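## Task

Scene 2: spool the red wire onto the reel as one strand laid in a single direction with no doubling back. Keep going until the unwound wire, summed over all loose parts, is shorter than the radius of one flange. Only wire lying between the two flanges counts as wound; wire beyond their rims or inside the centre hole does not. At the end the reel must lie flat with all of it resting on the table.

## Robot and tools

Robot: two arms, left_arm and right_arm, each with a two-finger gripper and a wrist camera. The fingers point along the gripper's +z axis and close along its y axis. The reported hand point sits between the pads, about 1 cm behind the tips.

Frames: the scene frame has its origin at table-top height midway between the nominal bases, +x out over the table, +z up, and left_arm on the +y side. Calibrated bases: left_arm at (+0.043, +0.300, +0.017) m, right_arm at (+0.001, -0.357, +0.006) m, both nearly unrotated. Every hand position, orientation, target and wrist-camera pose is given in that arm's own base frame. Fixed cameras and the table use the scene frame.

execute_actions: argument actions is a list of actions; each action is a table of up to 15 rows, one row per 1/30 s step. If there are fewer than 15 rows, the last row is held for the remaining steps. Every row has 14 numbers in [-1, 1]: dx, dy, dz, rx, ry, rz, opening for left_arm, then the same seven for right_arm. Send all 14 even if one arm stays still. The first six are an offset, not a pose, measured from that arm's Hand target at the start of the action and along that arm's base axes. Every row counts from that same start, not from the row before. Scale: 1.0 equals 0.6 m or 180 degrees. rx, ry, rz form one rotation vector, turning about the Hand target position. The opening is absolute: +1 is fully open (0.094 m) and -1 is shut. Six zeros re-request the current Hand target. Optional cameras picks images by name; an empty actions list returns all images plus the scene number.

move: target is either one 14-number row or a list of up to 15 rows, laid out as above. All rows are offsets from the Hand targets at the call's start, not chained. speed is the top path speed in m/s (0.002 to 2.9, default 0.25), either one number or one per target; rotation is capped at twice that in rad/s. blend, in metres, rounds corners between listed targets (0 means a full stop at each). opening_speed (0.2 or more, per second on the -1 to +1 scale) makes fingers close gradually, which suits the soft wire. grip_force is the per-pad force limit in newtons, 10 to 50, one value or one per arm. It persists until changed, and low values close slowly. blocking=false returns after about 0.5 s while motion continues. Paths last between 0.5 and 10 s and ignore obstacles and the other arm. The result adds a move: line such as done, off_target, moving, held or fault, plus limits=paced (pose clipped) or limits=held (steps withheld).

wait: seconds from 0 to 10; arms keep their last command. stop: brakes a running move. zoom_image: camera plus region [x0, y0, x1, y1] in pixels, at most 504 by 504, from that camera's latest image. finished_scene: scene (1 or 2) ends the scene for good.

Cameras: cam_head_left, cam_head_right, cam_high, cam_low (896x504 each), and cam_left_wrist, cam_right_wrist (672x504, fisheye). Calibrations are supplied but may be off by a few degrees or millimetres.

Result lines: end_effector_position (m) and end_effector_quat_wxyz in the base frame. Hand target is the last commanded pose after clipping, and the next offsets start from it. The gripper often rests a few cm short because of friction and weight; resend the gap as an offset. Tool commands shows present gripper commands. grip_measured is the finger opening on the command scale, and the last Joint positions entry is the opening in metres. grip_effort_nm is the gripper motor effort: negative means closing, and it is not a pad force. Joint torques, Joint velocities and motor temperatures are also reported. Joint ranges (rad): waist -2.618 to 3.054, shoulder 0 to 3.142, elbow 0 to 3.142, wrist pitch and yaw ±1.571, wrist roll ±2.094.

Motion notes: commanded orientation is clipped to within 40 degrees of the measured one each step. A blocked arm keeps pushing until you command it back past the contact. Faster moves lag and stray more and hit harder.

Avoid: collisions or presses between the two arms, including one gripper closing on the other's fingers. Avoid hard hits on the table or fixed items and strain on camera cables. Do not let anything fall off the table, drop parts or release moving ones. Keep paths away from an arm's own base. Avoid long stretched-out holds, which heat motors: MOTOR HOT appears at 75 °C, the arm folds and idles at 90 °C, and it goes limp at 100 °C. Before finishing, check that the reel lies flat on the table and the wire stays wound without being held.

Each tool is called in YAML: its name, and indented under it one key for each argument.

## Session

execute_actions:
  actions: []

Scene clock: 0.00 s.
left_arm: end_effector_position=(+0.4014, +0.0274, +0.0989) grip_measured=+1.000 grip_effort_nm=n/a end_effector_quat_wxyz=(+0.568, -0.068, +0.819, +0.045) | right_arm: end_effector_position=(+0.4060, +0.0096, +0.1085) grip_measured=+1.000 grip_effort_nm=n/a end_effector_quat_wxyz=(+0.597, -0.022, +0.802, -0.006)
Joint positions: left_arm=[-0.004 1.531 0.404 0.765 -0.155 -0.063 0.094] | right_arm=[0.024 1.552 0.382 0.88 0.006 -0.036 0.094]
Joint velocities: within noise
Joint torques (N m): no reading
Motor temperatures (°C): left_arm=[30 32 40 29 30 30 30] | right_arm=[28 33 36 30 32 29 30]
Heat: left arm: 40 °C; right arm: 36 °C.
Hand target: left_arm +0.4036, +0.0275, +0.1048; +0.575, -0.069, +0.814, +0.044 | right_arm +0.4071, +0.0096, +0.1115; +0.600, -0.022, +0.800, -0.006
Tool commands: left_gripper/opening=+1.0 right_gripper/opening=+1.0
camera_calibration:
cam_left_wrist: T_world_to_cam=[[0.113696, -0.986259, -0.119857, -0.0055272], [-0.842005, -0.0316196, -0.538542, 0.413285], [0.527352, 0.16215, -0.834031, -0.0261749], [0, 0, 0, 1]] pos_world=[0.36242, 0.0118609, 0.200078]
cam_right_wrist: T_world_to_cam=[[-0.0401324, -0.994505, -0.0966913, 0.0350638], [-0.783387, 0.0913852, -0.614779, 0.410826], [0.620237, 0.0510741, -0.78275, -0.0556957], [0, 0, 0, 1]] pos_world=[0.357788, 0.000172333, 0.212362]

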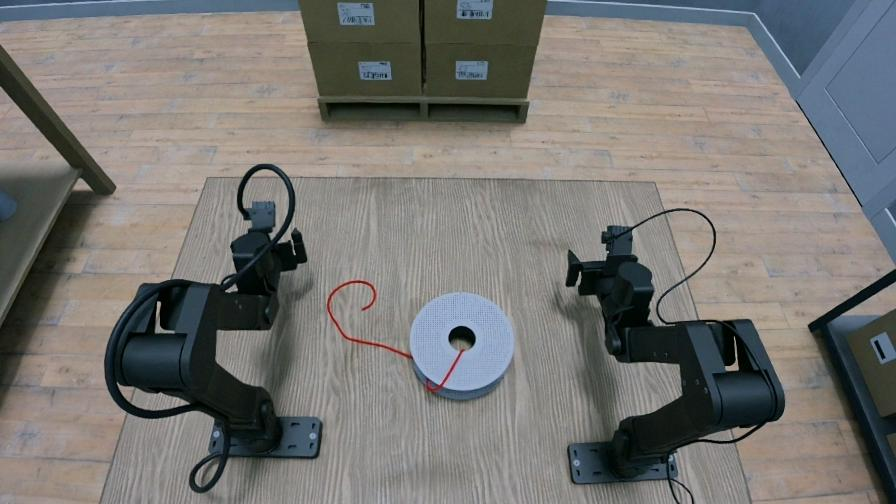

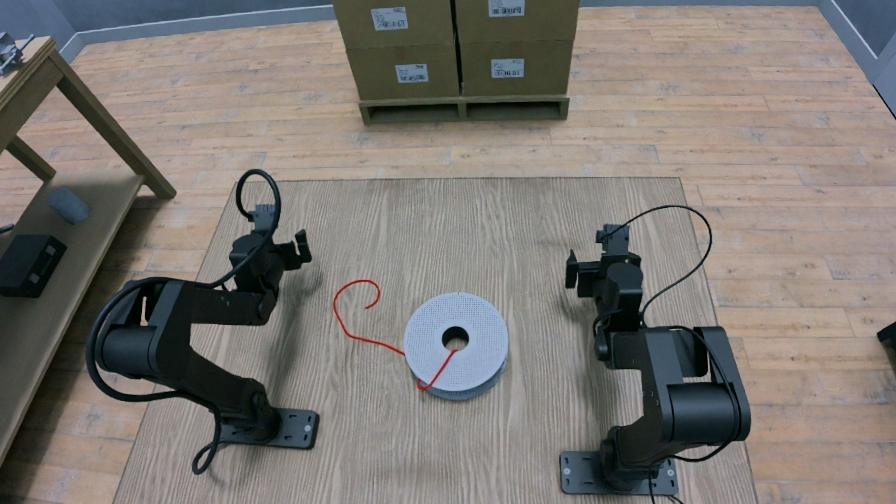

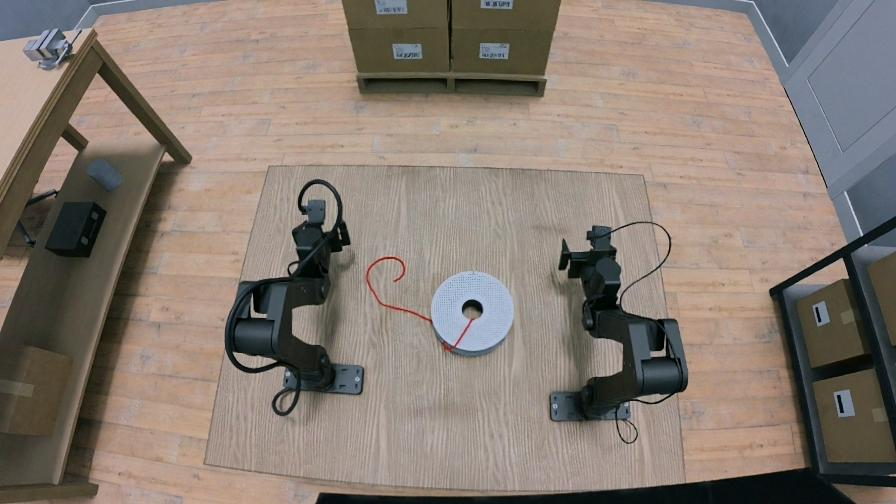

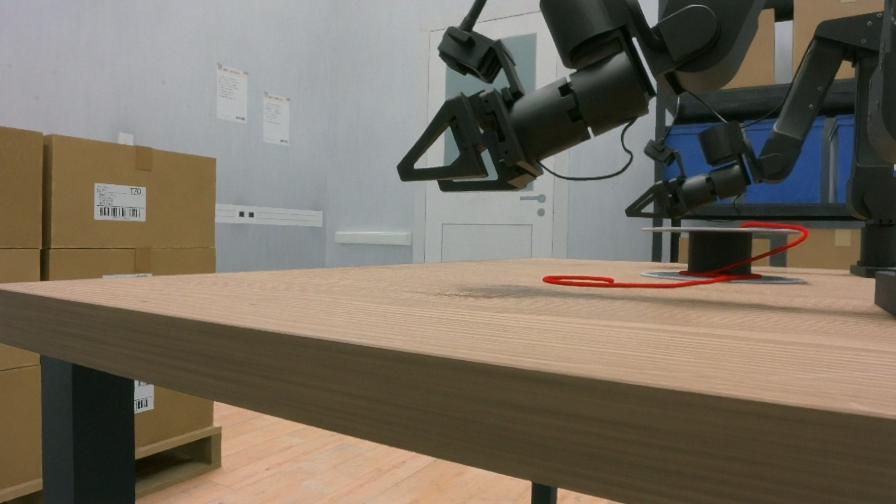

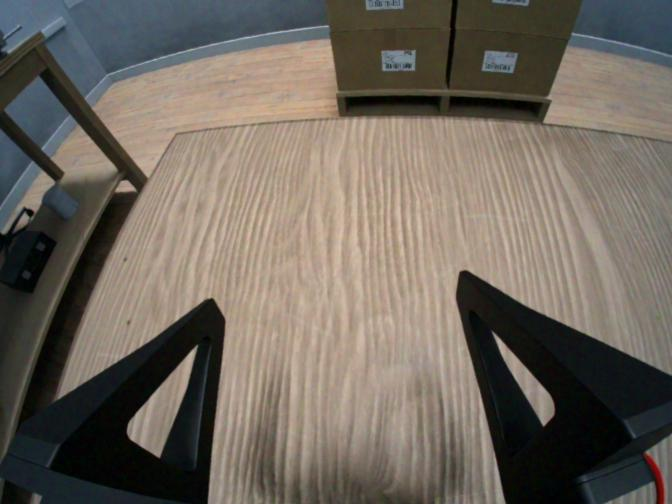

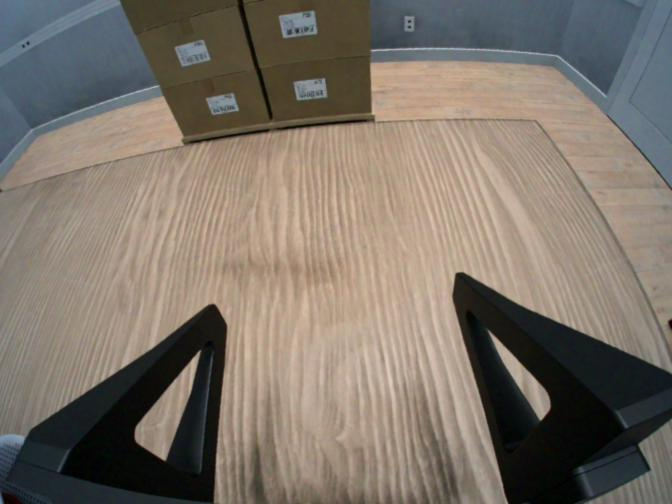

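execute_actions:
  actions: []

zoom_image:
  camera: "cam_head_left"
  region: [310, 260, 530, 440]

zoom_image:
  camera: "cam_low"
  region: [330, 160, 600, 340]

Scene clock: 1.60 s.
left_arm: end_effector_position=(+0.4014, +0.0274, +0.0987) grip_measured=+1.000 grip_effort_nm=-0.01 end_effector_quat_wxyz=(+0.568, -0.068, +0.819, +0.045) | right_arm: end_effector_position=(+0.4060, +0.0096, +0.1085) grip_measured=+1.000 grip_effort_nm=0.00 end_effector_quat_wxyz=(+0.597, -0.022, +0.802, -0.006)
Joint positions: left_arm=[-0.004 1.531 0.404 0.764 -0.155 -0.063 0.094] | right_arm=[0.024 1.552 0.382 0.88 0.006 -0.036 0.094]
Joint velocities: within noise
Joint torques (N m): left_arm=[-0.01 -7.13 7.68 2.21 -0.07 0.02] | right_arm=[0.02 -5.41 6.27 1.81 -0.04 0.03]
Motor temperatures (°C): left_arm=[30 32 40 30 30 30 30] | right_arm=[28 33 36 31 32 29 30]
Heat: left arm: 40 °C; right arm: 36 °C.
Hand target: left_arm +0.4036, +0.0275, +0.1048; +0.575, -0.069, +0.814, +0.044 | right_arm +0.4071, +0.0096, +0.1115; +0.600, -0.022, +0.800, -0.006
Tool commands: left_gripper/opening=+1.0 right_gripper/opening=+1.0
camera_calibration:
cam_left_wrist: T_world_to_cam=[[0.113594, -0.986259, -0.119958, -0.00549368], [-0.842446, -0.0316115, -0.537853, 0.4132], [0.52667, 0.162155, -0.83446, -0.0260073], [0, 0, 0, 1]] pos_world=[0.36242, 0.0118609, 0.19988]
cam_right_wrist: T_world_to_cam=[[-0.0401324, -0.994505, -0.0966913, 0.0350638], [-0.783387, 0.0913852, -0.614779, 0.410826], [0.620237, 0.0510741, -0.78275, -0.0556957], [0, 0, 0, 1]] pos_world=[0.357788, 0.000172333, 0.212362]

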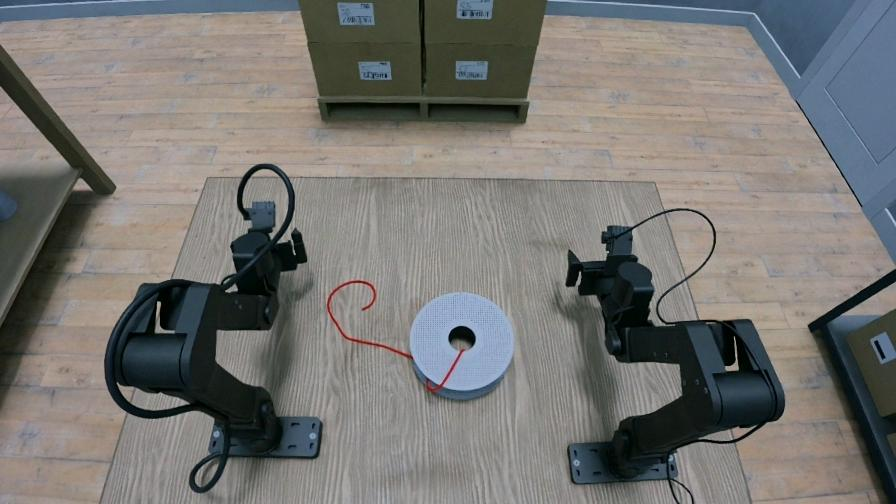

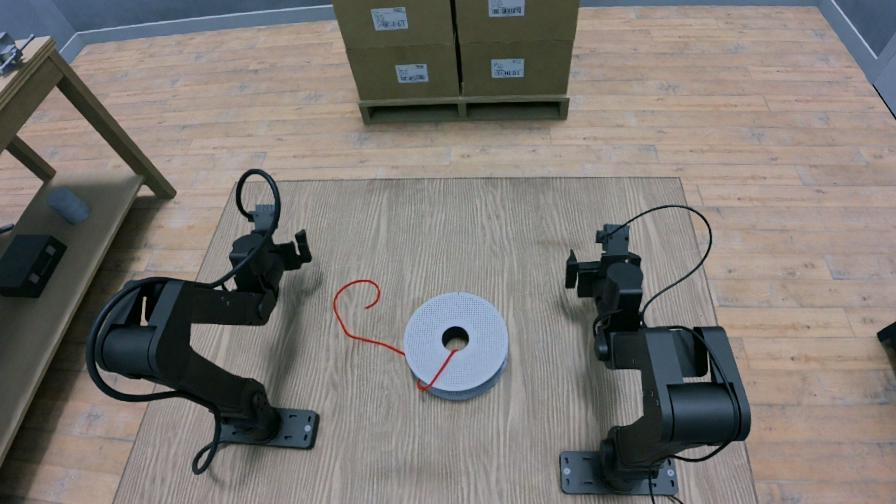

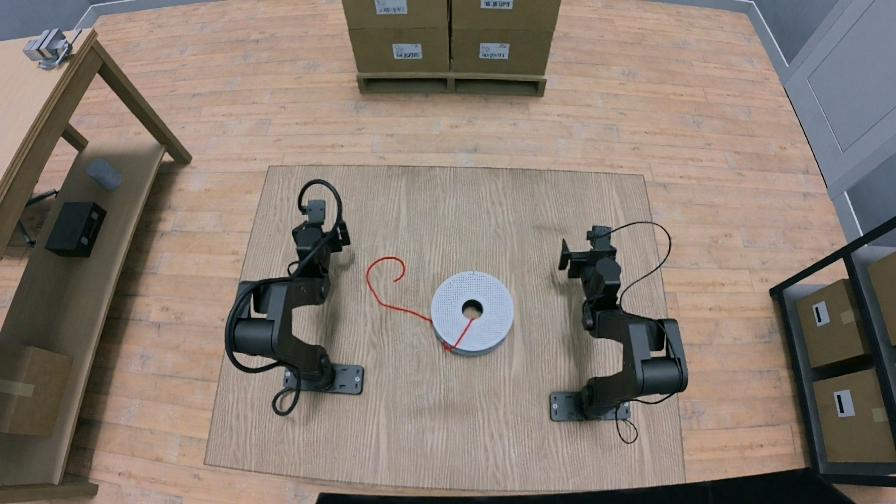

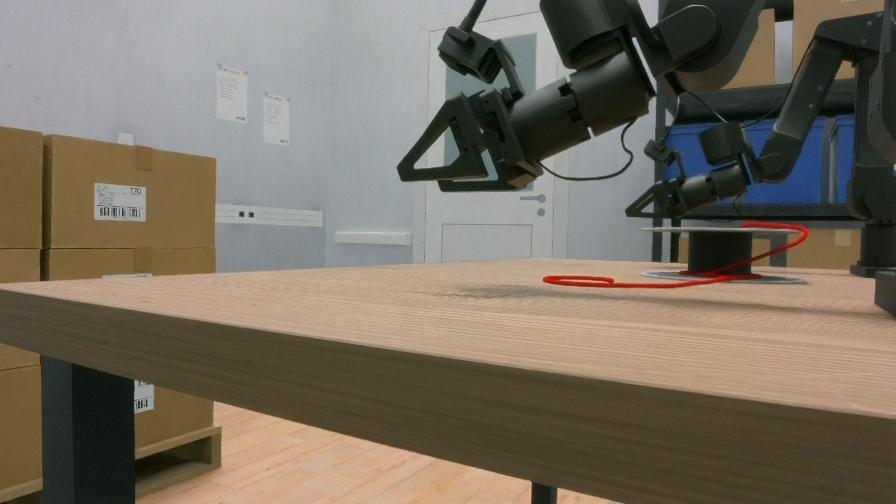

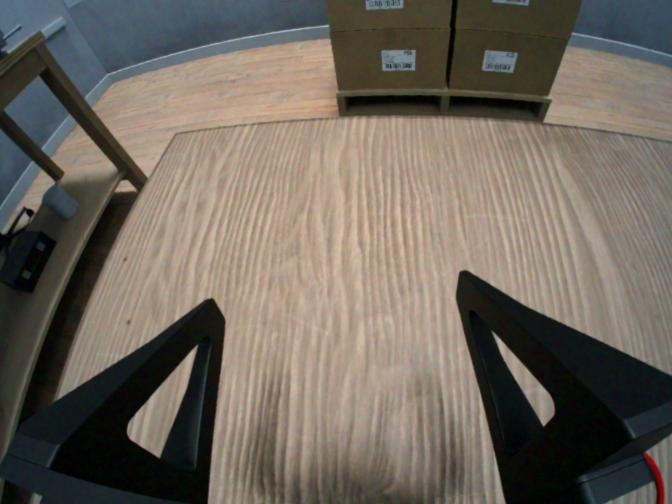

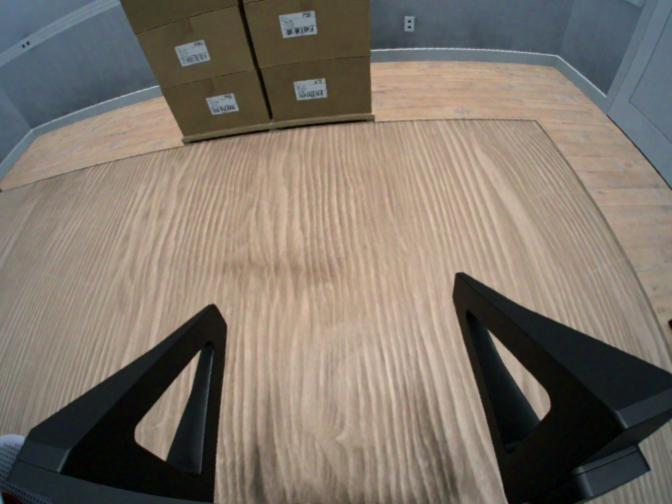

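Scaled by 2.291.

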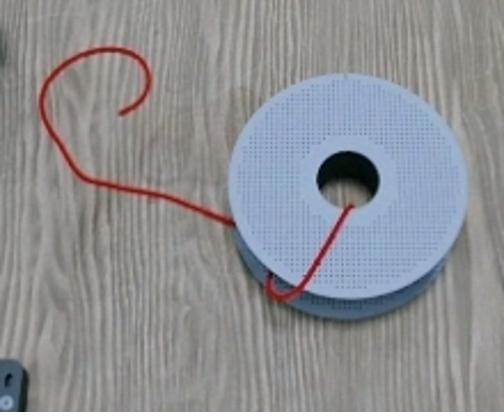

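Scaled by 1.867.

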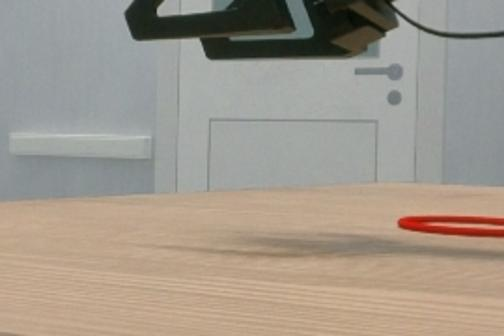

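zoom_image:
  camera: "cam_low"
  region: [620, 210, 820, 300]

zoom_image:
  camera: "cam_head_left"
  region: [400, 330, 480, 410]

Scaled by 2.520.

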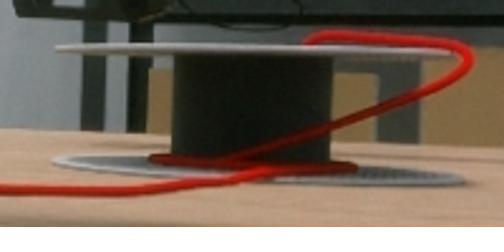

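Scaled by 6.300.

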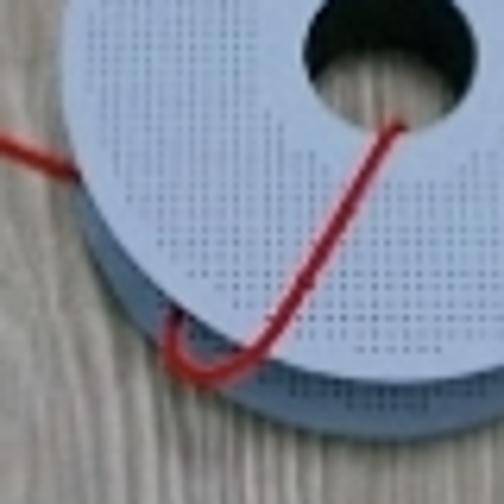

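move:
  target:
    - [-0.2,-0.03,0.12,0,0.2,0,-0.9,-0.2,0,0.12,0,0.2,0,-0.9]
    - [-0.27,0.03,0.13,0,0.39,0.0,-0.9,-0.27,-0.1,0.13,0,0.41,0,-0.9]
  blend: 0.03
  cameras: ["all"]

Scene clock: 6.40 s.
left_arm: end_effector_position=(+0.2365, +0.0443, +0.1776) grip_measured=-0.898 grip_effort_nm=-0.12 end_effector_quat_wxyz=(-0.003, -0.032, +0.997, +0.077) | right_arm: end_effector_position=(+0.2423, -0.0470, +0.1860) grip_measured=-0.898 grip_effort_nm=-0.12 end_effector_quat_wxyz=(+0.003, -0.018, +1.000, +0.011)
Joint positions: left_arm=[0.066 1.461 1.4 -1.51 -0.154 0.002 0.005] | right_arm=[-0.213 1.497 1.475 -1.548 -0.023 -0.25 0.005]
Joint torques (N m): left_arm=[0.4 -5.12 10.66 0.3 -0.1 0.07] | right_arm=[-0.54 -4.23 8.58 0.18 0.01 -0.09]
Heat: left arm: 42 °C; right arm: 37 °C.
Hand target: left_arm +0.2417, +0.0455, +0.1828; +0.003, -0.031, +0.997, +0.076 | right_arm +0.2451, -0.0505, +0.1896; +0.000, -0.021, +1.000, +0.009
Off the commanded pose: left_arm 0.007 m, 1 deg | right_arm 0.006 m, 1 deg.
joint sent to its limit (right arm) — joint 4 (wrist pitch), lower limit. The joint targets still meet the commanded pose.
move: done
camera_calibration:
cam_left_wrist: T_world_to_cam=[[-0.0705147, -0.986211, -0.149718, 0.0882717], [-0.795637, -0.0349216, 0.604766, 0.103451], [-0.601655, 0.161766, -0.782204, 0.381491], [0, 0, 0, 1]] pos_world=[0.31806, 0.028955, 0.249055]
cam_right_wrist: T_world_to_cam=[[-0.109794, -0.993944, 0.00449944, -0.022238], [-0.816122, 0.0927336, 0.570391, 0.122925], [-0.567354, 0.0589537, -0.821361, 0.404674], [0, 0, 0, 1]] pos_world=[0.327474, -0.0573597, 0.262369]

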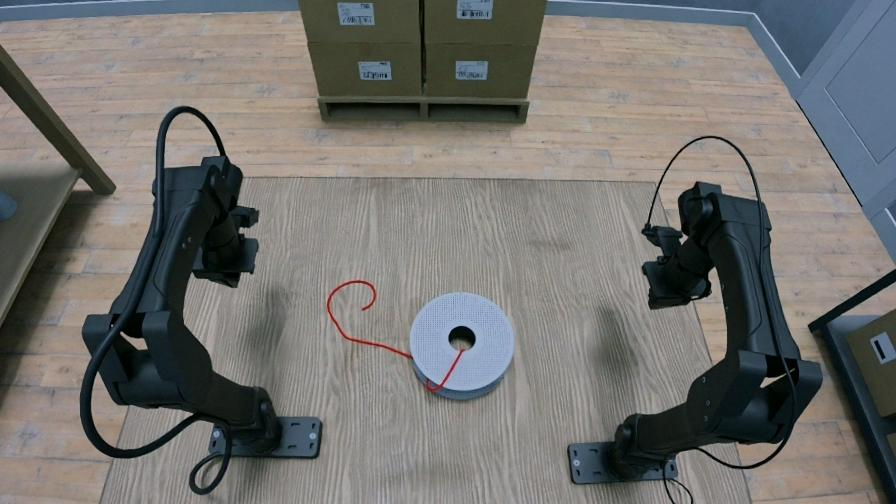

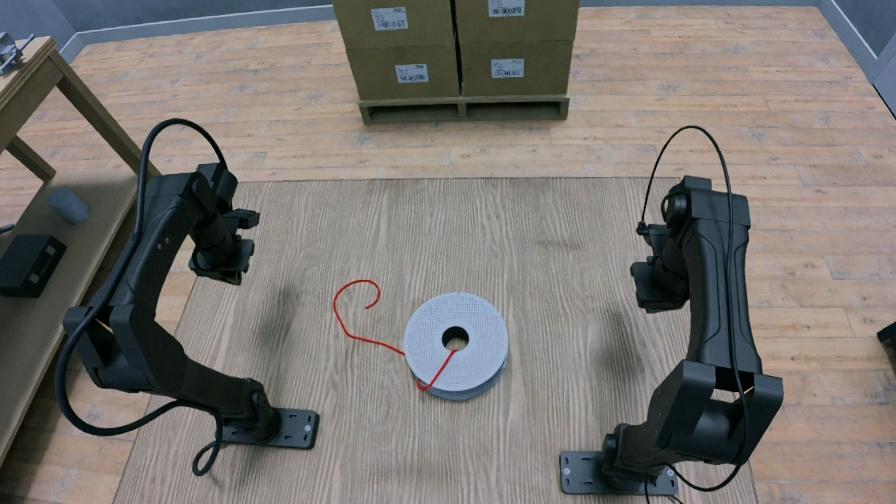

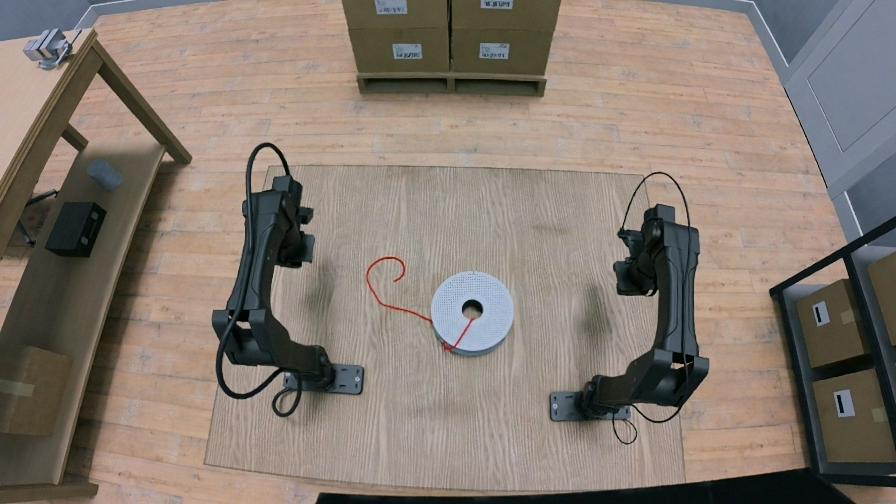

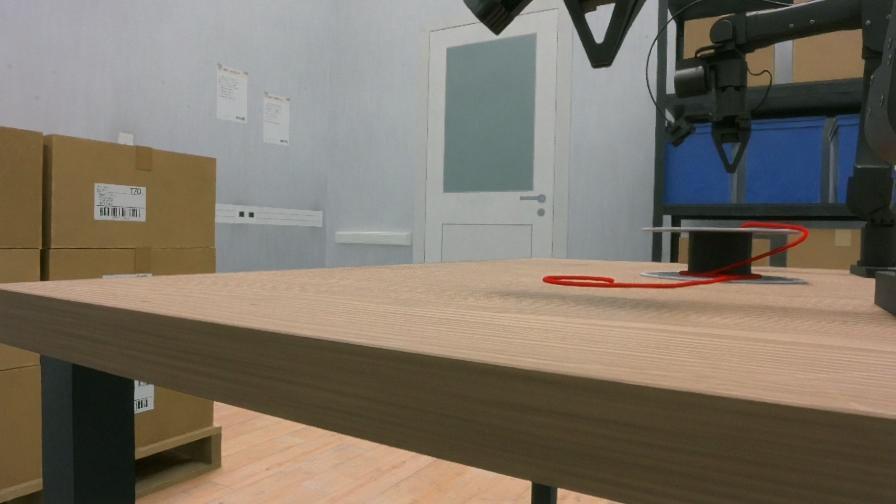

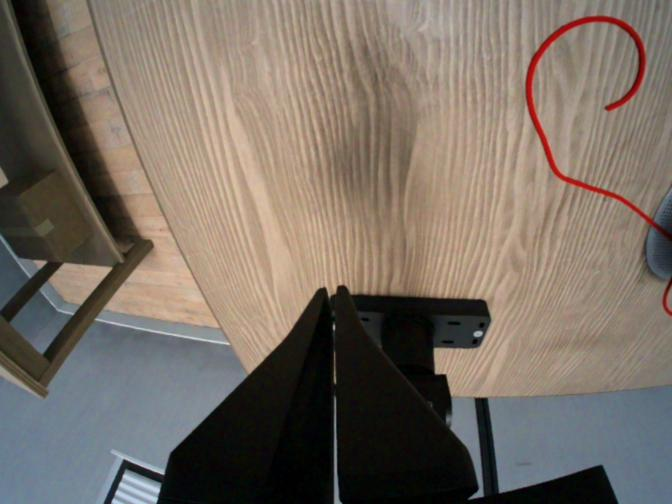

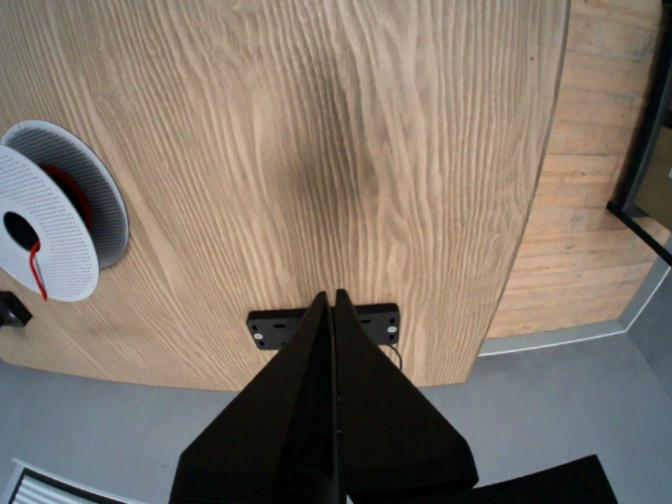

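move:
  target: [0,0,0,0,0,0,-0.9, -0.01,0.583,0,0,0,-0.21,-0.9]
  cameras: ["cam_right_wrist","cam_head_left"]

Scene clock: 9.60 s.
left_arm: end_effector_position=(+0.2364, +0.0443, +0.1776) grip_measured=-0.898 grip_effort_nm=-0.12 end_effector_quat_wxyz=(-0.003, -0.032, +0.997, +0.077) | right_arm: end_effector_position=(+0.2345, +0.3010, +0.1909) grip_measured=-0.898 grip_effort_nm=-0.12 end_effector_quat_wxyz=(+0.008, +0.296, +0.954, +0.049)
Joint positions: left_arm=[0.066 1.461 1.4 -1.511 -0.154 0.002 0.005] | right_arm=[0.897 1.947 2.014 -1.541 -0.02 1.5 0.005]
Joint torques (N m): left_arm=[0.35 -5.29 10.74 0.32 -0.14 0.07] | right_arm=[-0.32 -7.58 8.36 0.29 0.12 0.17]
Heat: left arm: 42 °C; right arm: 37 °C.
Hand target: left_arm +0.2417, +0.0455, +0.1828; +0.003, -0.031, +0.997, +0.076 | right_arm +0.2390, +0.2993, +0.1895; +0.003, +0.304, +0.953, +0.008
Off the commanded pose: left_arm 0.007 m, 1 deg | right_arm 0.005 m, 5 deg.
joint sent to its limit (right arm) — joint 4 (wrist pitch), lower limit. The joint targets are off in orientation, not in position.
move: off_target (right_arm)
camera_calibration:
cam_right_wrist: T_world_to_cam=[[-0.679325, -0.730752, -0.0672189, 0.390836], [-0.615993, 0.518054, 0.593442, -0.0979096], [-0.398836, 0.444546, -0.802065, 0.224378], [0, 0, 0, 1]] pos_world=[0.294683, 0.236581, 0.264341]
Images, in order (width x height): cam_head_left 896x504, cam_right_wrist 672x504.

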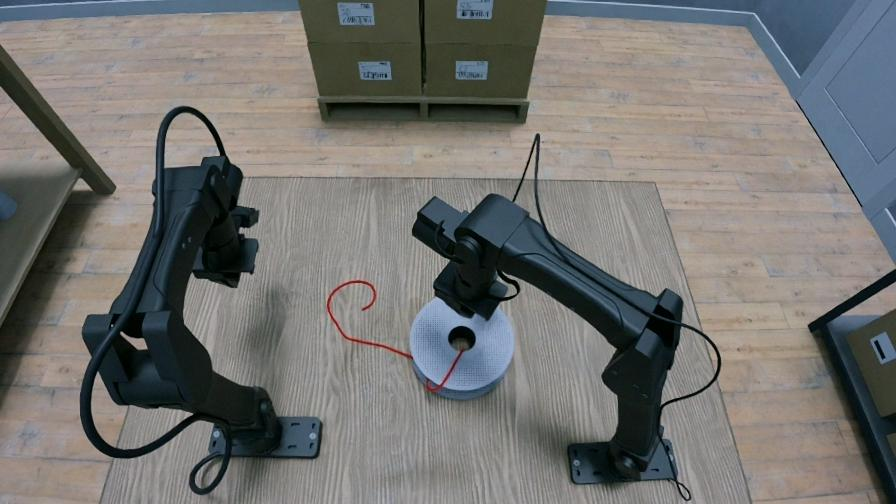

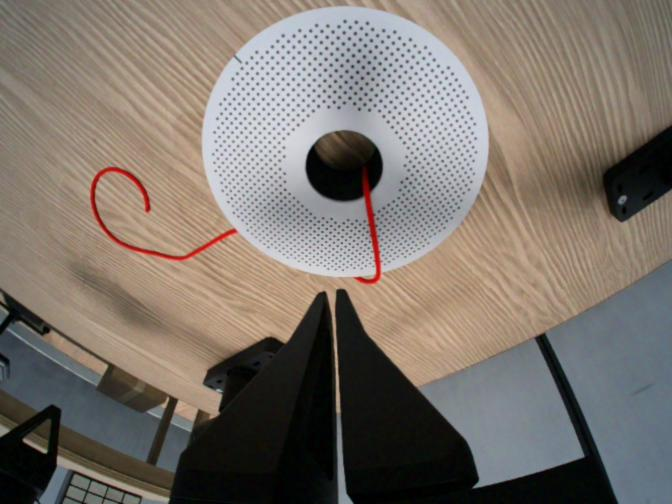

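move:
  target: [0,0,0,0,0,0,-0.9, -0.055,0.01,-0.14,0,0,0,-0.4]
  cameras: ["cam_right_wrist"]

Scene clock: 11.43 s.
left_arm: end_effector_position=(+0.2364, +0.0443, +0.1776) grip_measured=-0.898 grip_effort_nm=-0.12 end_effector_quat_wxyz=(-0.003, -0.032, +0.997, +0.077) | right_arm: end_effector_position=(+0.2050, +0.3079, +0.1019) grip_measured=-0.402 grip_effort_nm=0.13 end_effector_quat_wxyz=(-0.006, +0.299, +0.954, +0.005)
Joint positions: left_arm=[0.066 1.461 1.4 -1.511 -0.154 0.002 0.005] | right_arm=[0.973 1.946 1.658 -1.278 -0.015 1.58 0.028]
Joint torques (N m): left_arm=[0.34 -5.24 10.85 0.34 -0.08 0.12] | right_arm=[0.14 -10.73 5.68 0.29 0.1 0.16]
Heat: left arm: 42 °C; right arm: 37 °C.
Hand target: left_arm +0.2417, +0.0455, +0.1828; +0.003, -0.031, +0.997, +0.076 | right_arm +0.2060, +0.3053, +0.1055; +0.003, +0.304, +0.953, +0.008
Off the commanded pose: left_arm 0.007 m, 1 deg | right_arm 0.005 m, 1 deg.
move: done
camera_calibration:
cam_right_wrist: T_world_to_cam=[[-0.683437, -0.729607, 0.0242517, 0.361079], [-0.581599, 0.564272, 0.585952, -0.0872311], [-0.441199, 0.386356, -0.809983, 0.165637], [0, 0, 0, 1]] pos_world=[0.26912, 0.248672, 0.17652]
Images, in order (width x height): cam_right_wrist 672x504.

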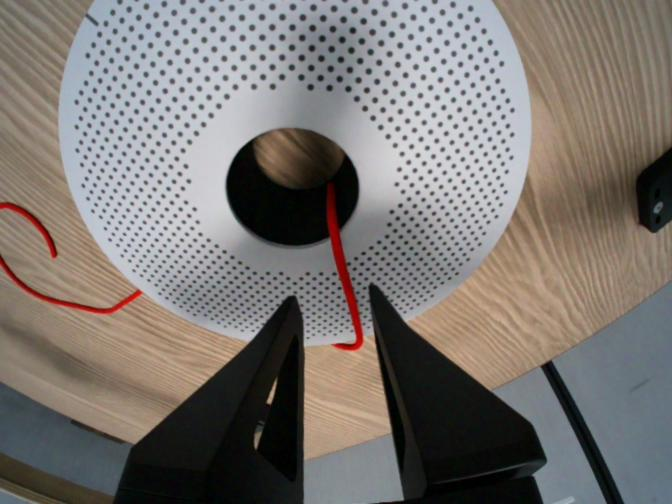

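move:
  target: [0,0,0,0,0,0,-0.9, 0,0,-0.05,0,0,0,-0.4]
  speed: 0.06
  cameras: ["cam_right_wrist","cam_low"]

zoom_image:
  camera: "cam_low"
  region: [620, 180, 820, 300]

Scene clock: 12.83 s.
left_arm: end_effector_position=(+0.2364, +0.0443, +0.1776) grip_measured=-0.898 grip_effort_nm=-0.12 end_effector_quat_wxyz=(-0.003, -0.032, +0.997, +0.077) | right_arm: end_effector_position=(+0.2052, +0.3081, +0.0759) grip_measured=-0.402 grip_effort_nm=0.13 end_effector_quat_wxyz=(-0.005, +0.299, +0.954, +0.010)
Joint positions: left_arm=[0.066 1.461 1.4 -1.511 -0.154 0.002 0.005] | right_arm=[0.973 1.946 1.555 -1.162 -0.015 1.58 0.028]
Joint torques (N m): left_arm=[0.38 -5.26 10.84 0.32 -0.11 0.08] | right_arm=[0.17 -9.73 5.65 0.32 0.1 0.17]
Heat: left arm: 42 °C; right arm: 37 °C.
Hand target: left_arm +0.2417, +0.0455, +0.1828; +0.003, -0.031, +0.997, +0.076 | right_arm +0.2060, +0.3053, +0.0756; +0.003, +0.304, +0.953, +0.008
Off the commanded pose: left_arm 0.007 m, 1 deg | right_arm 0.003 m, 1 deg.
move: done
camera_calibration:
cam_right_wrist: T_world_to_cam=[[-0.683805, -0.72955, 0.012933, 0.362898], [-0.585205, 0.558926, 0.587483, -0.0697546], [-0.435827, 0.394156, -0.809133, 0.141044], [0, 0, 0, 1]] pos_world=[0.268802, 0.248146, 0.15041]
Images, in order (width x height): cam_low 896x504, cam_right_wrist 672x504.

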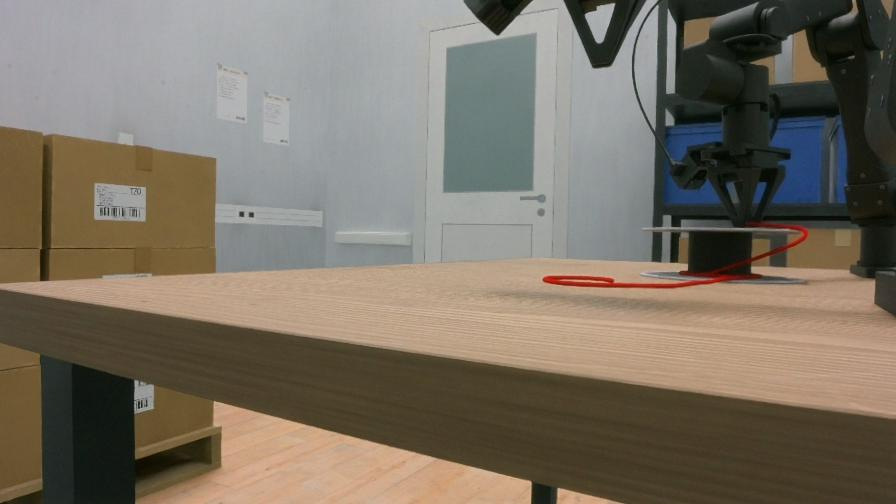

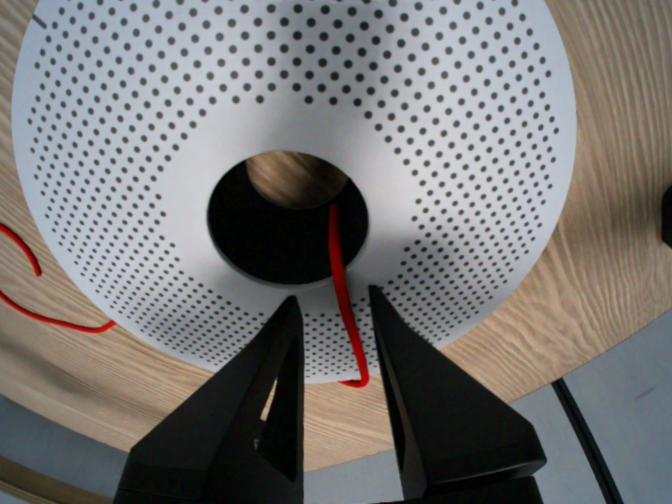

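Scaled by 2.520.

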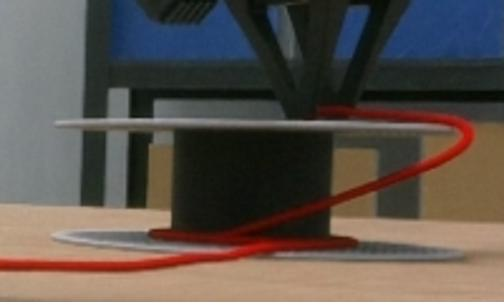

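move:
  target:
    - [0,0,0,0,0,0,-0.9, 0,0,-0.006,0,0,0,-0.4]
    - [0,0,0,0,0,0,-0.9, 0,0,-0.006,0,0,0,-1]
  speed: 0.06
  cameras: ["cam_right_wrist"]

Scene clock: 14.27 s.
left_arm: end_effector_position=(+0.2364, +0.0443, +0.1776) grip_measured=-0.898 grip_effort_nm=-0.12 end_effector_quat_wxyz=(-0.003, -0.032, +0.997, +0.077) | right_arm: end_effector_position=(+0.2055, +0.3085, +0.0732) grip_measured=-0.950 grip_effort_nm=-1.03 end_effector_quat_wxyz=(-0.004, +0.299, +0.954, +0.012)
Joint positions: left_arm=[0.066 1.461 1.4 -1.511 -0.154 0.002 0.005] | right_arm=[0.973 1.946 1.544 -1.148 -0.015 1.58 0.002]
Joint torques (N m): left_arm=[0.36 -5.18 10.85 0.3 -0.1 0.06] | right_arm=[0.17 -9.5 5.57 0.32 0.1 0.16]
Heat: left arm: 42 °C; right arm: 37 °C.
Hand target: left_arm +0.2417, +0.0455, +0.1828; +0.003, -0.031, +0.997, +0.076 | right_arm +0.2060, +0.3054, +0.0720; +0.003, +0.304, +0.953, +0.008
Off the commanded pose: left_arm 0.007 m, 1 deg | right_arm 0.003 m, 1 deg.
move: done
camera_calibration:
cam_right_wrist: T_world_to_cam=[[-0.684145, -0.729283, 0.00951938, 0.363666], [-0.586091, 0.55749, 0.587964, -0.067695], [-0.4341, 0.396674, -0.808831, 0.137688], [0, 0, 0, 1]] pos_world=[0.268895, 0.248338, 0.147707]
Images, in order (width x height): cam_right_wrist 672x504.

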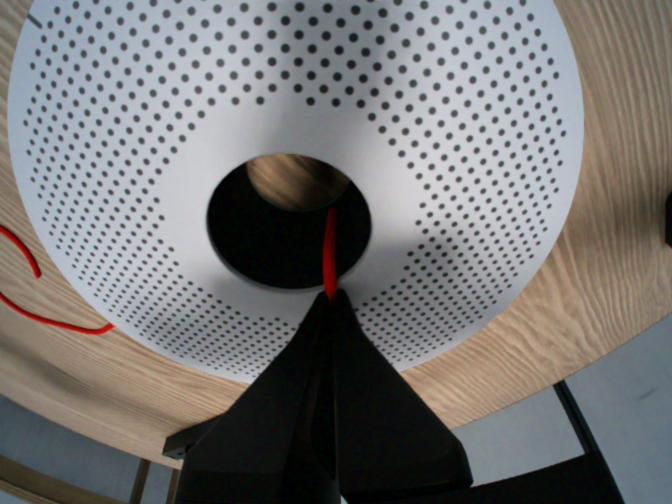

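move:
  target:
    - [0,0,0,0,0,0,-0.9, 0,0,0.07,0,0,0,-1]
    - [0,0,0,0,0,0,-0.9, -0.1,-0.01,0.09,0,0,0,-1]
    - [0,0,0,0,0,0,-0.9, -0.2,-0.02,0.06,0,0,0,-1]
    - [0,0,0,0,0,0,-0.9, -0.21,-0.03,-0.02,0,0,0,-1]
  speed: 0.12
  blend: [0.01,0.02,0.02,0]
  cameras: ["cam_right_wrist","cam_low","cam_head_left"]

zoom_image:
  camera: "cam_low"
  region: [620, 180, 896, 300]

Scene clock: 17.43 s.
left_arm: end_effector_position=(+0.2364, +0.0443, +0.1776) grip_measured=-0.898 grip_effort_nm=-0.12 end_effector_quat_wxyz=(-0.003, -0.032, +0.997, +0.077) | right_arm: end_effector_position=(+0.0803, +0.2891, +0.0570) grip_measured=-0.950 grip_effort_nm=-1.03 end_effector_quat_wxyz=(-0.004, +0.302, +0.953, +0.003)
Joint positions: left_arm=[0.066 1.461 1.4 -1.511 -0.154 0.002 0.005] | right_arm=[1.292 1.712 1.181 -1.034 -0.008 1.905 0.002]
Joint torques (N m): left_arm=[0.38 -5.19 10.82 0.35 -0.11 0.07] | right_arm=[0.69 -8.64 5.48 0.28 0.09 0.15]
Heat: left arm: 43 °C; right arm: 37 °C.
Hand target: left_arm +0.2417, +0.0455, +0.1828; +0.003, -0.031, +0.997, +0.076 | right_arm +0.0800, +0.2873, +0.0599; +0.002, +0.304, +0.953, +0.008
Off the commanded pose: left_arm 0.007 m, 1 deg | right_arm 0.003 m, 1 deg.
move: done
camera_calibration:
cam_right_wrist: T_world_to_cam=[[-0.688537, -0.724723, 0.0263259, 0.262054], [-0.579699, 0.57184, 0.580472, -0.124915], [-0.435736, 0.384415, -0.813855, 0.0818695], [0, 0, 0, 1]] pos_world=[0.143694, 0.229876, 0.132241]
Images, in order (width x height): cam_head_left 896x504, cam_low 896x504, cam_right_wrist 672x504.

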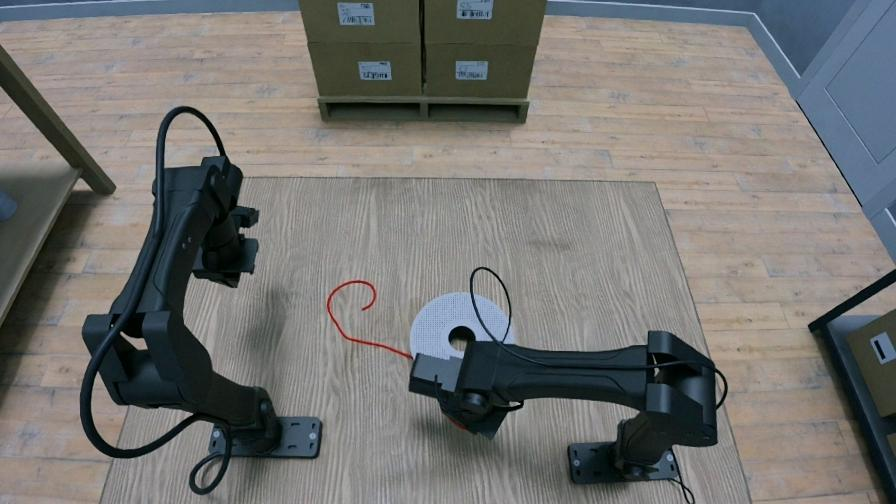

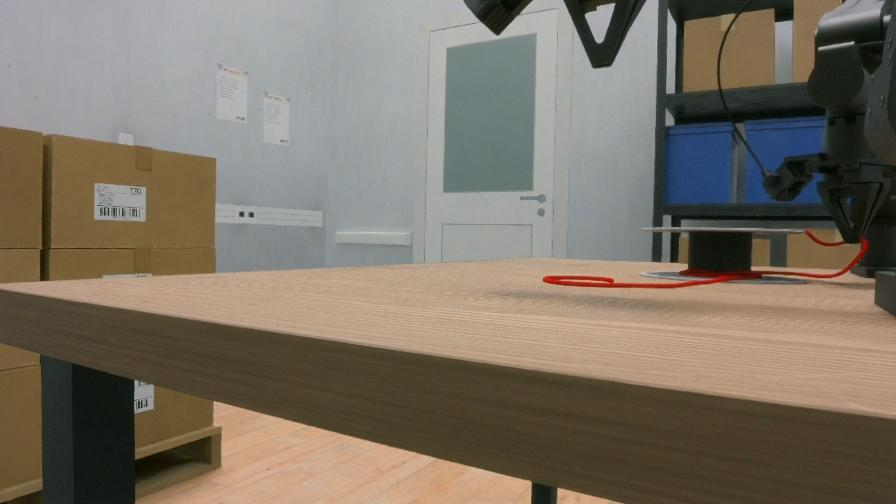

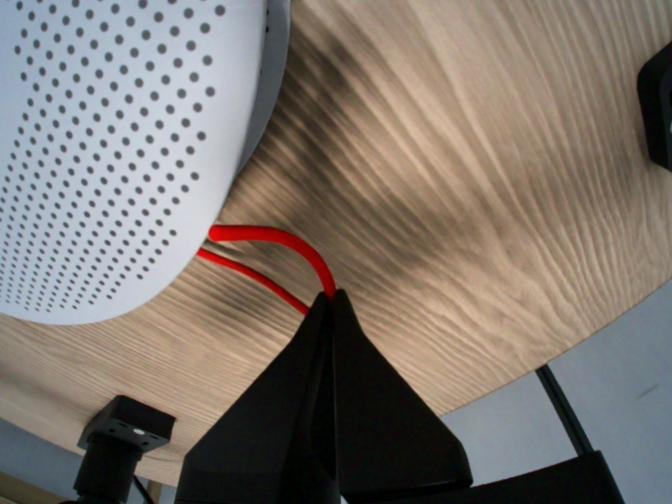

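Scaled by 1.826.

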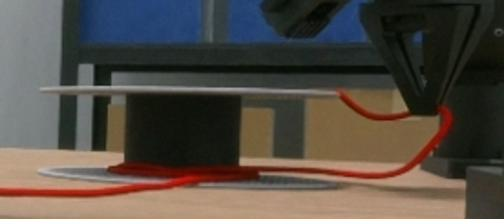

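move:
  target:
    - [0,0,0,0,0,0,-0.9, -0.04,-0.03,0.03,0,0,0,-1]
    - [0,0,0,0,0,0,-0.9, -0.05,-0.07,-0.05,0,0,0,-1]
    - [0,0,0,0,0,0,-0.9, -0.05,-0.07,-0.08,0,0,0,-1]
  speed: 0.12
  blend: [0.01,0.01,0]
  cameras: ["cam_right_wrist"]

zoom_image:
  camera: "cam_right_wrist"
  region: [150, 100, 450, 350]

Scene clock: 19.37 s.
left_arm: end_effector_position=(+0.2364, +0.0443, +0.1776) grip_measured=-0.898 grip_effort_nm=-0.12 end_effector_quat_wxyz=(-0.003, -0.032, +0.997, +0.077) | right_arm: end_effector_position=(+0.0508, +0.2461, +0.0147) grip_measured=-0.950 grip_effort_nm=-1.03 end_effector_quat_wxyz=(-0.002, +0.302, +0.953, +0.008)
Joint positions: left_arm=[0.066 1.461 1.4 -1.511 -0.154 0.002 0.005] | right_arm=[1.361 1.586 0.862 -0.83 -0.002 1.976 0.002]
Joint torques (N m): left_arm=[0.38 -5.2 10.82 0.33 -0.07 0.11] | right_arm=[0.87 -5.29 5.11 0.4 0.04 0.18]
Heat: left arm: 43 °C; right arm: 37 °C.
Hand target: left_arm +0.2417, +0.0455, +0.1828; +0.003, -0.031, +0.997, +0.076 | right_arm +0.0500, +0.2453, +0.0119; +0.003, +0.304, +0.953, +0.008
Off the commanded pose: left_arm 0.007 m, 1 deg | right_arm 0.003 m, 1 deg.
move: done; blend cut to 0.009 m at target 2
camera_calibration:
cam_right_wrist: T_world_to_cam=[[-0.689249, -0.724373, 0.0148012, 0.211861], [-0.583309, 0.56691, 0.58169, -0.0914775], [-0.429752, 0.392295, -0.813276, 0.0488841], [0, 0, 0, 1]] pos_world=[0.113674, 0.186149, 0.089832]
Images, in order (width x height): cam_right_wrist 672x504.

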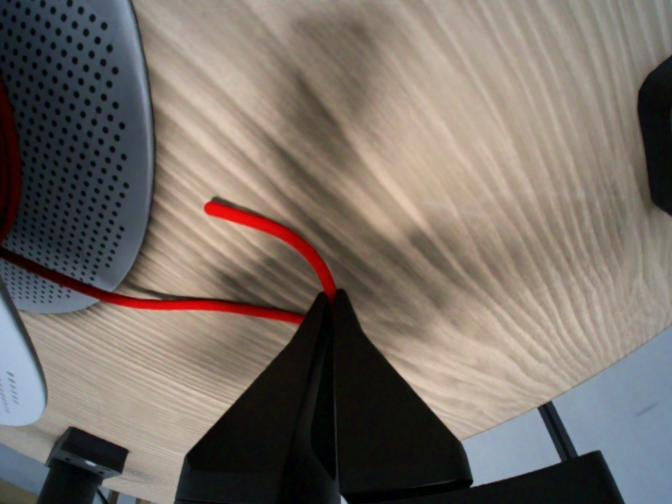

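Scaled by 1.680 from the camera's 672x504 image, which has a finer 960x720 frame.

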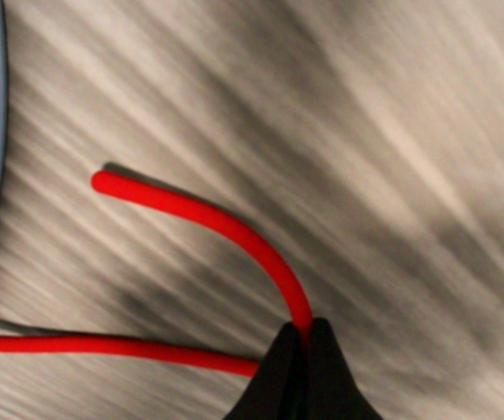

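move:
  target:
    - [0,0,0,0,0,0,-0.9, 0,0,-0.014,0,0,0,-1]
    - [0,0,0,0,0,0,-0.9, 0,0,-0.014,0,0,0,-0.5]
    - [0,0,0,0,0,0,-0.9, 0,0,0.22,0,0,0,-0.5]
  cameras: ["cam_right_wrist"]

Scene clock: 22.30 s.
left_arm: end_effector_position=(+0.2364, +0.0443, +0.1776) grip_measured=-0.898 grip_effort_nm=-0.12 end_effector_quat_wxyz=(-0.003, -0.032, +0.997, +0.077) | right_arm: end_effector_position=(+0.0511, +0.2474, +0.1384) grip_measured=-0.502 grip_effort_nm=0.13 end_effector_quat_wxyz=(-0.002, +0.302, +0.953, +0.007)
Joint positions: left_arm=[0.066 1.461 1.4 -1.511 -0.154 0.002 0.005] | right_arm=[1.361 1.485 1.274 -1.346 -0.002 1.976 0.023]
Joint torques (N m): left_arm=[0.28 -5.16 10.82 0.3 -0.09 0.08] | right_arm=[0.85 -6 7.77 0.11 0.04 0.16]
Heat: left arm: 43 °C; right arm: 37 °C.
Hand target: left_arm +0.2417, +0.0455, +0.1828; +0.003, -0.031, +0.997, +0.076 | right_arm +0.0500, +0.2453, +0.1440; +0.003, +0.304, +0.953, +0.008
Off the commanded pose: left_arm 0.007 m, 1 deg | right_arm 0.006 m, 1 deg.
move: done
camera_calibration:
cam_right_wrist: T_world_to_cam=[[-0.689544, -0.724036, 0.017357, 0.210752], [-0.582719, 0.568872, 0.580364, -0.164325], [-0.430078, 0.390073, -0.814172, 0.149756], [0, 0, 0, 1]] pos_world=[0.113974, 0.187656, 0.213638]
Images, in order (width x height): cam_right_wrist 672x504.

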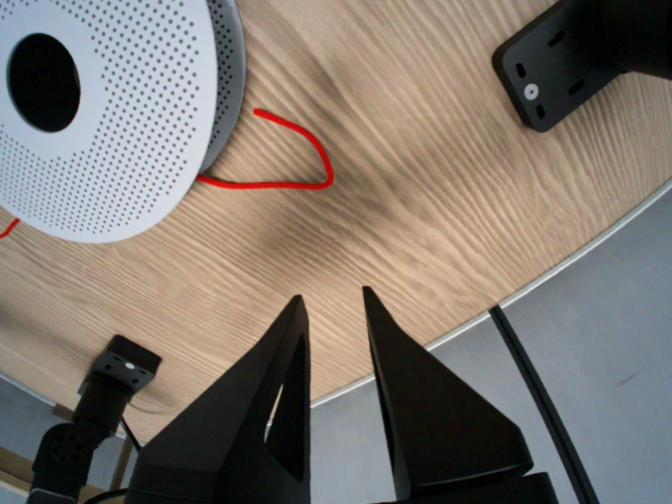

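move:
  target: [0,0,0,0,0,0,-0.9, 0.312,0.088,0.035,0,0,0,-0.95]
  cameras: ["cam_right_wrist"]

Scene clock: 24.93 s.
left_arm: end_effector_position=(+0.2364, +0.0443, +0.1776) grip_measured=-0.898 grip_effort_nm=-0.12 end_effector_quat_wxyz=(-0.003, -0.032, +0.997, +0.077) | right_arm: end_effector_position=(+0.2369, +0.2970, +0.1684) grip_measured=-0.948 grip_effort_nm=-0.12 end_effector_quat_wxyz=(+0.004, +0.310, +0.950, +0.018)
Joint positions: left_arm=[0.066 1.461 1.4 -1.511 -0.154 0.002 0.005] | right_arm=[0.893 1.981 1.973 -1.525 -0.005 1.524 0.002]
Joint torques (N m): left_arm=[0.38 -5.3 10.77 0.32 -0.09 0.1] | right_arm=[0.28 -7.43 8.43 0.14 -0.01 -0.08]
Heat: left arm: 43 °C; right arm: 37 °C.
Hand target: left_arm +0.2417, +0.0455, +0.1828; +0.003, -0.031, +0.997, +0.076 | right_arm +0.2372, +0.2981, +0.1649; +0.003, +0.304, +0.953, +0.008
Off the commanded pose: left_arm 0.007 m, 1 deg | right_arm 0.004 m, 1 deg.
move: done
camera_calibration:
cam_right_wrist: T_world_to_cam=[[-0.701385, -0.712723, -0.00923334, 0.378161], [-0.584271, 0.56746, 0.580187, -0.100937], [-0.408273, 0.412329, -0.814431, 0.222945], [0, 0, 0, 1]] pos_world=[0.297284, 0.234875, 0.243627]
Images, in order (width x height): cam_right_wrist 672x504.

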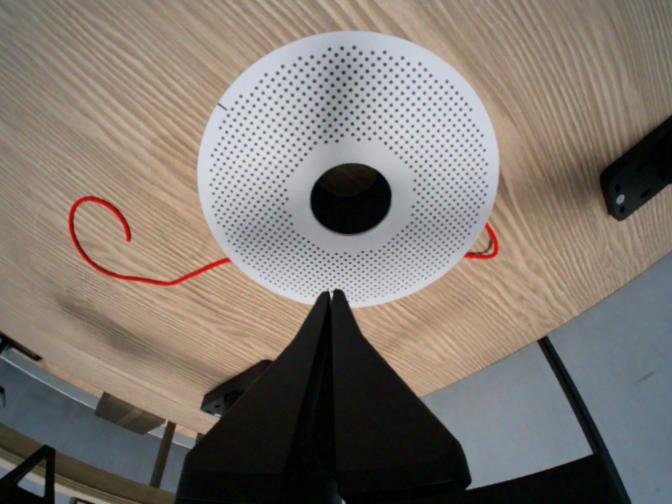

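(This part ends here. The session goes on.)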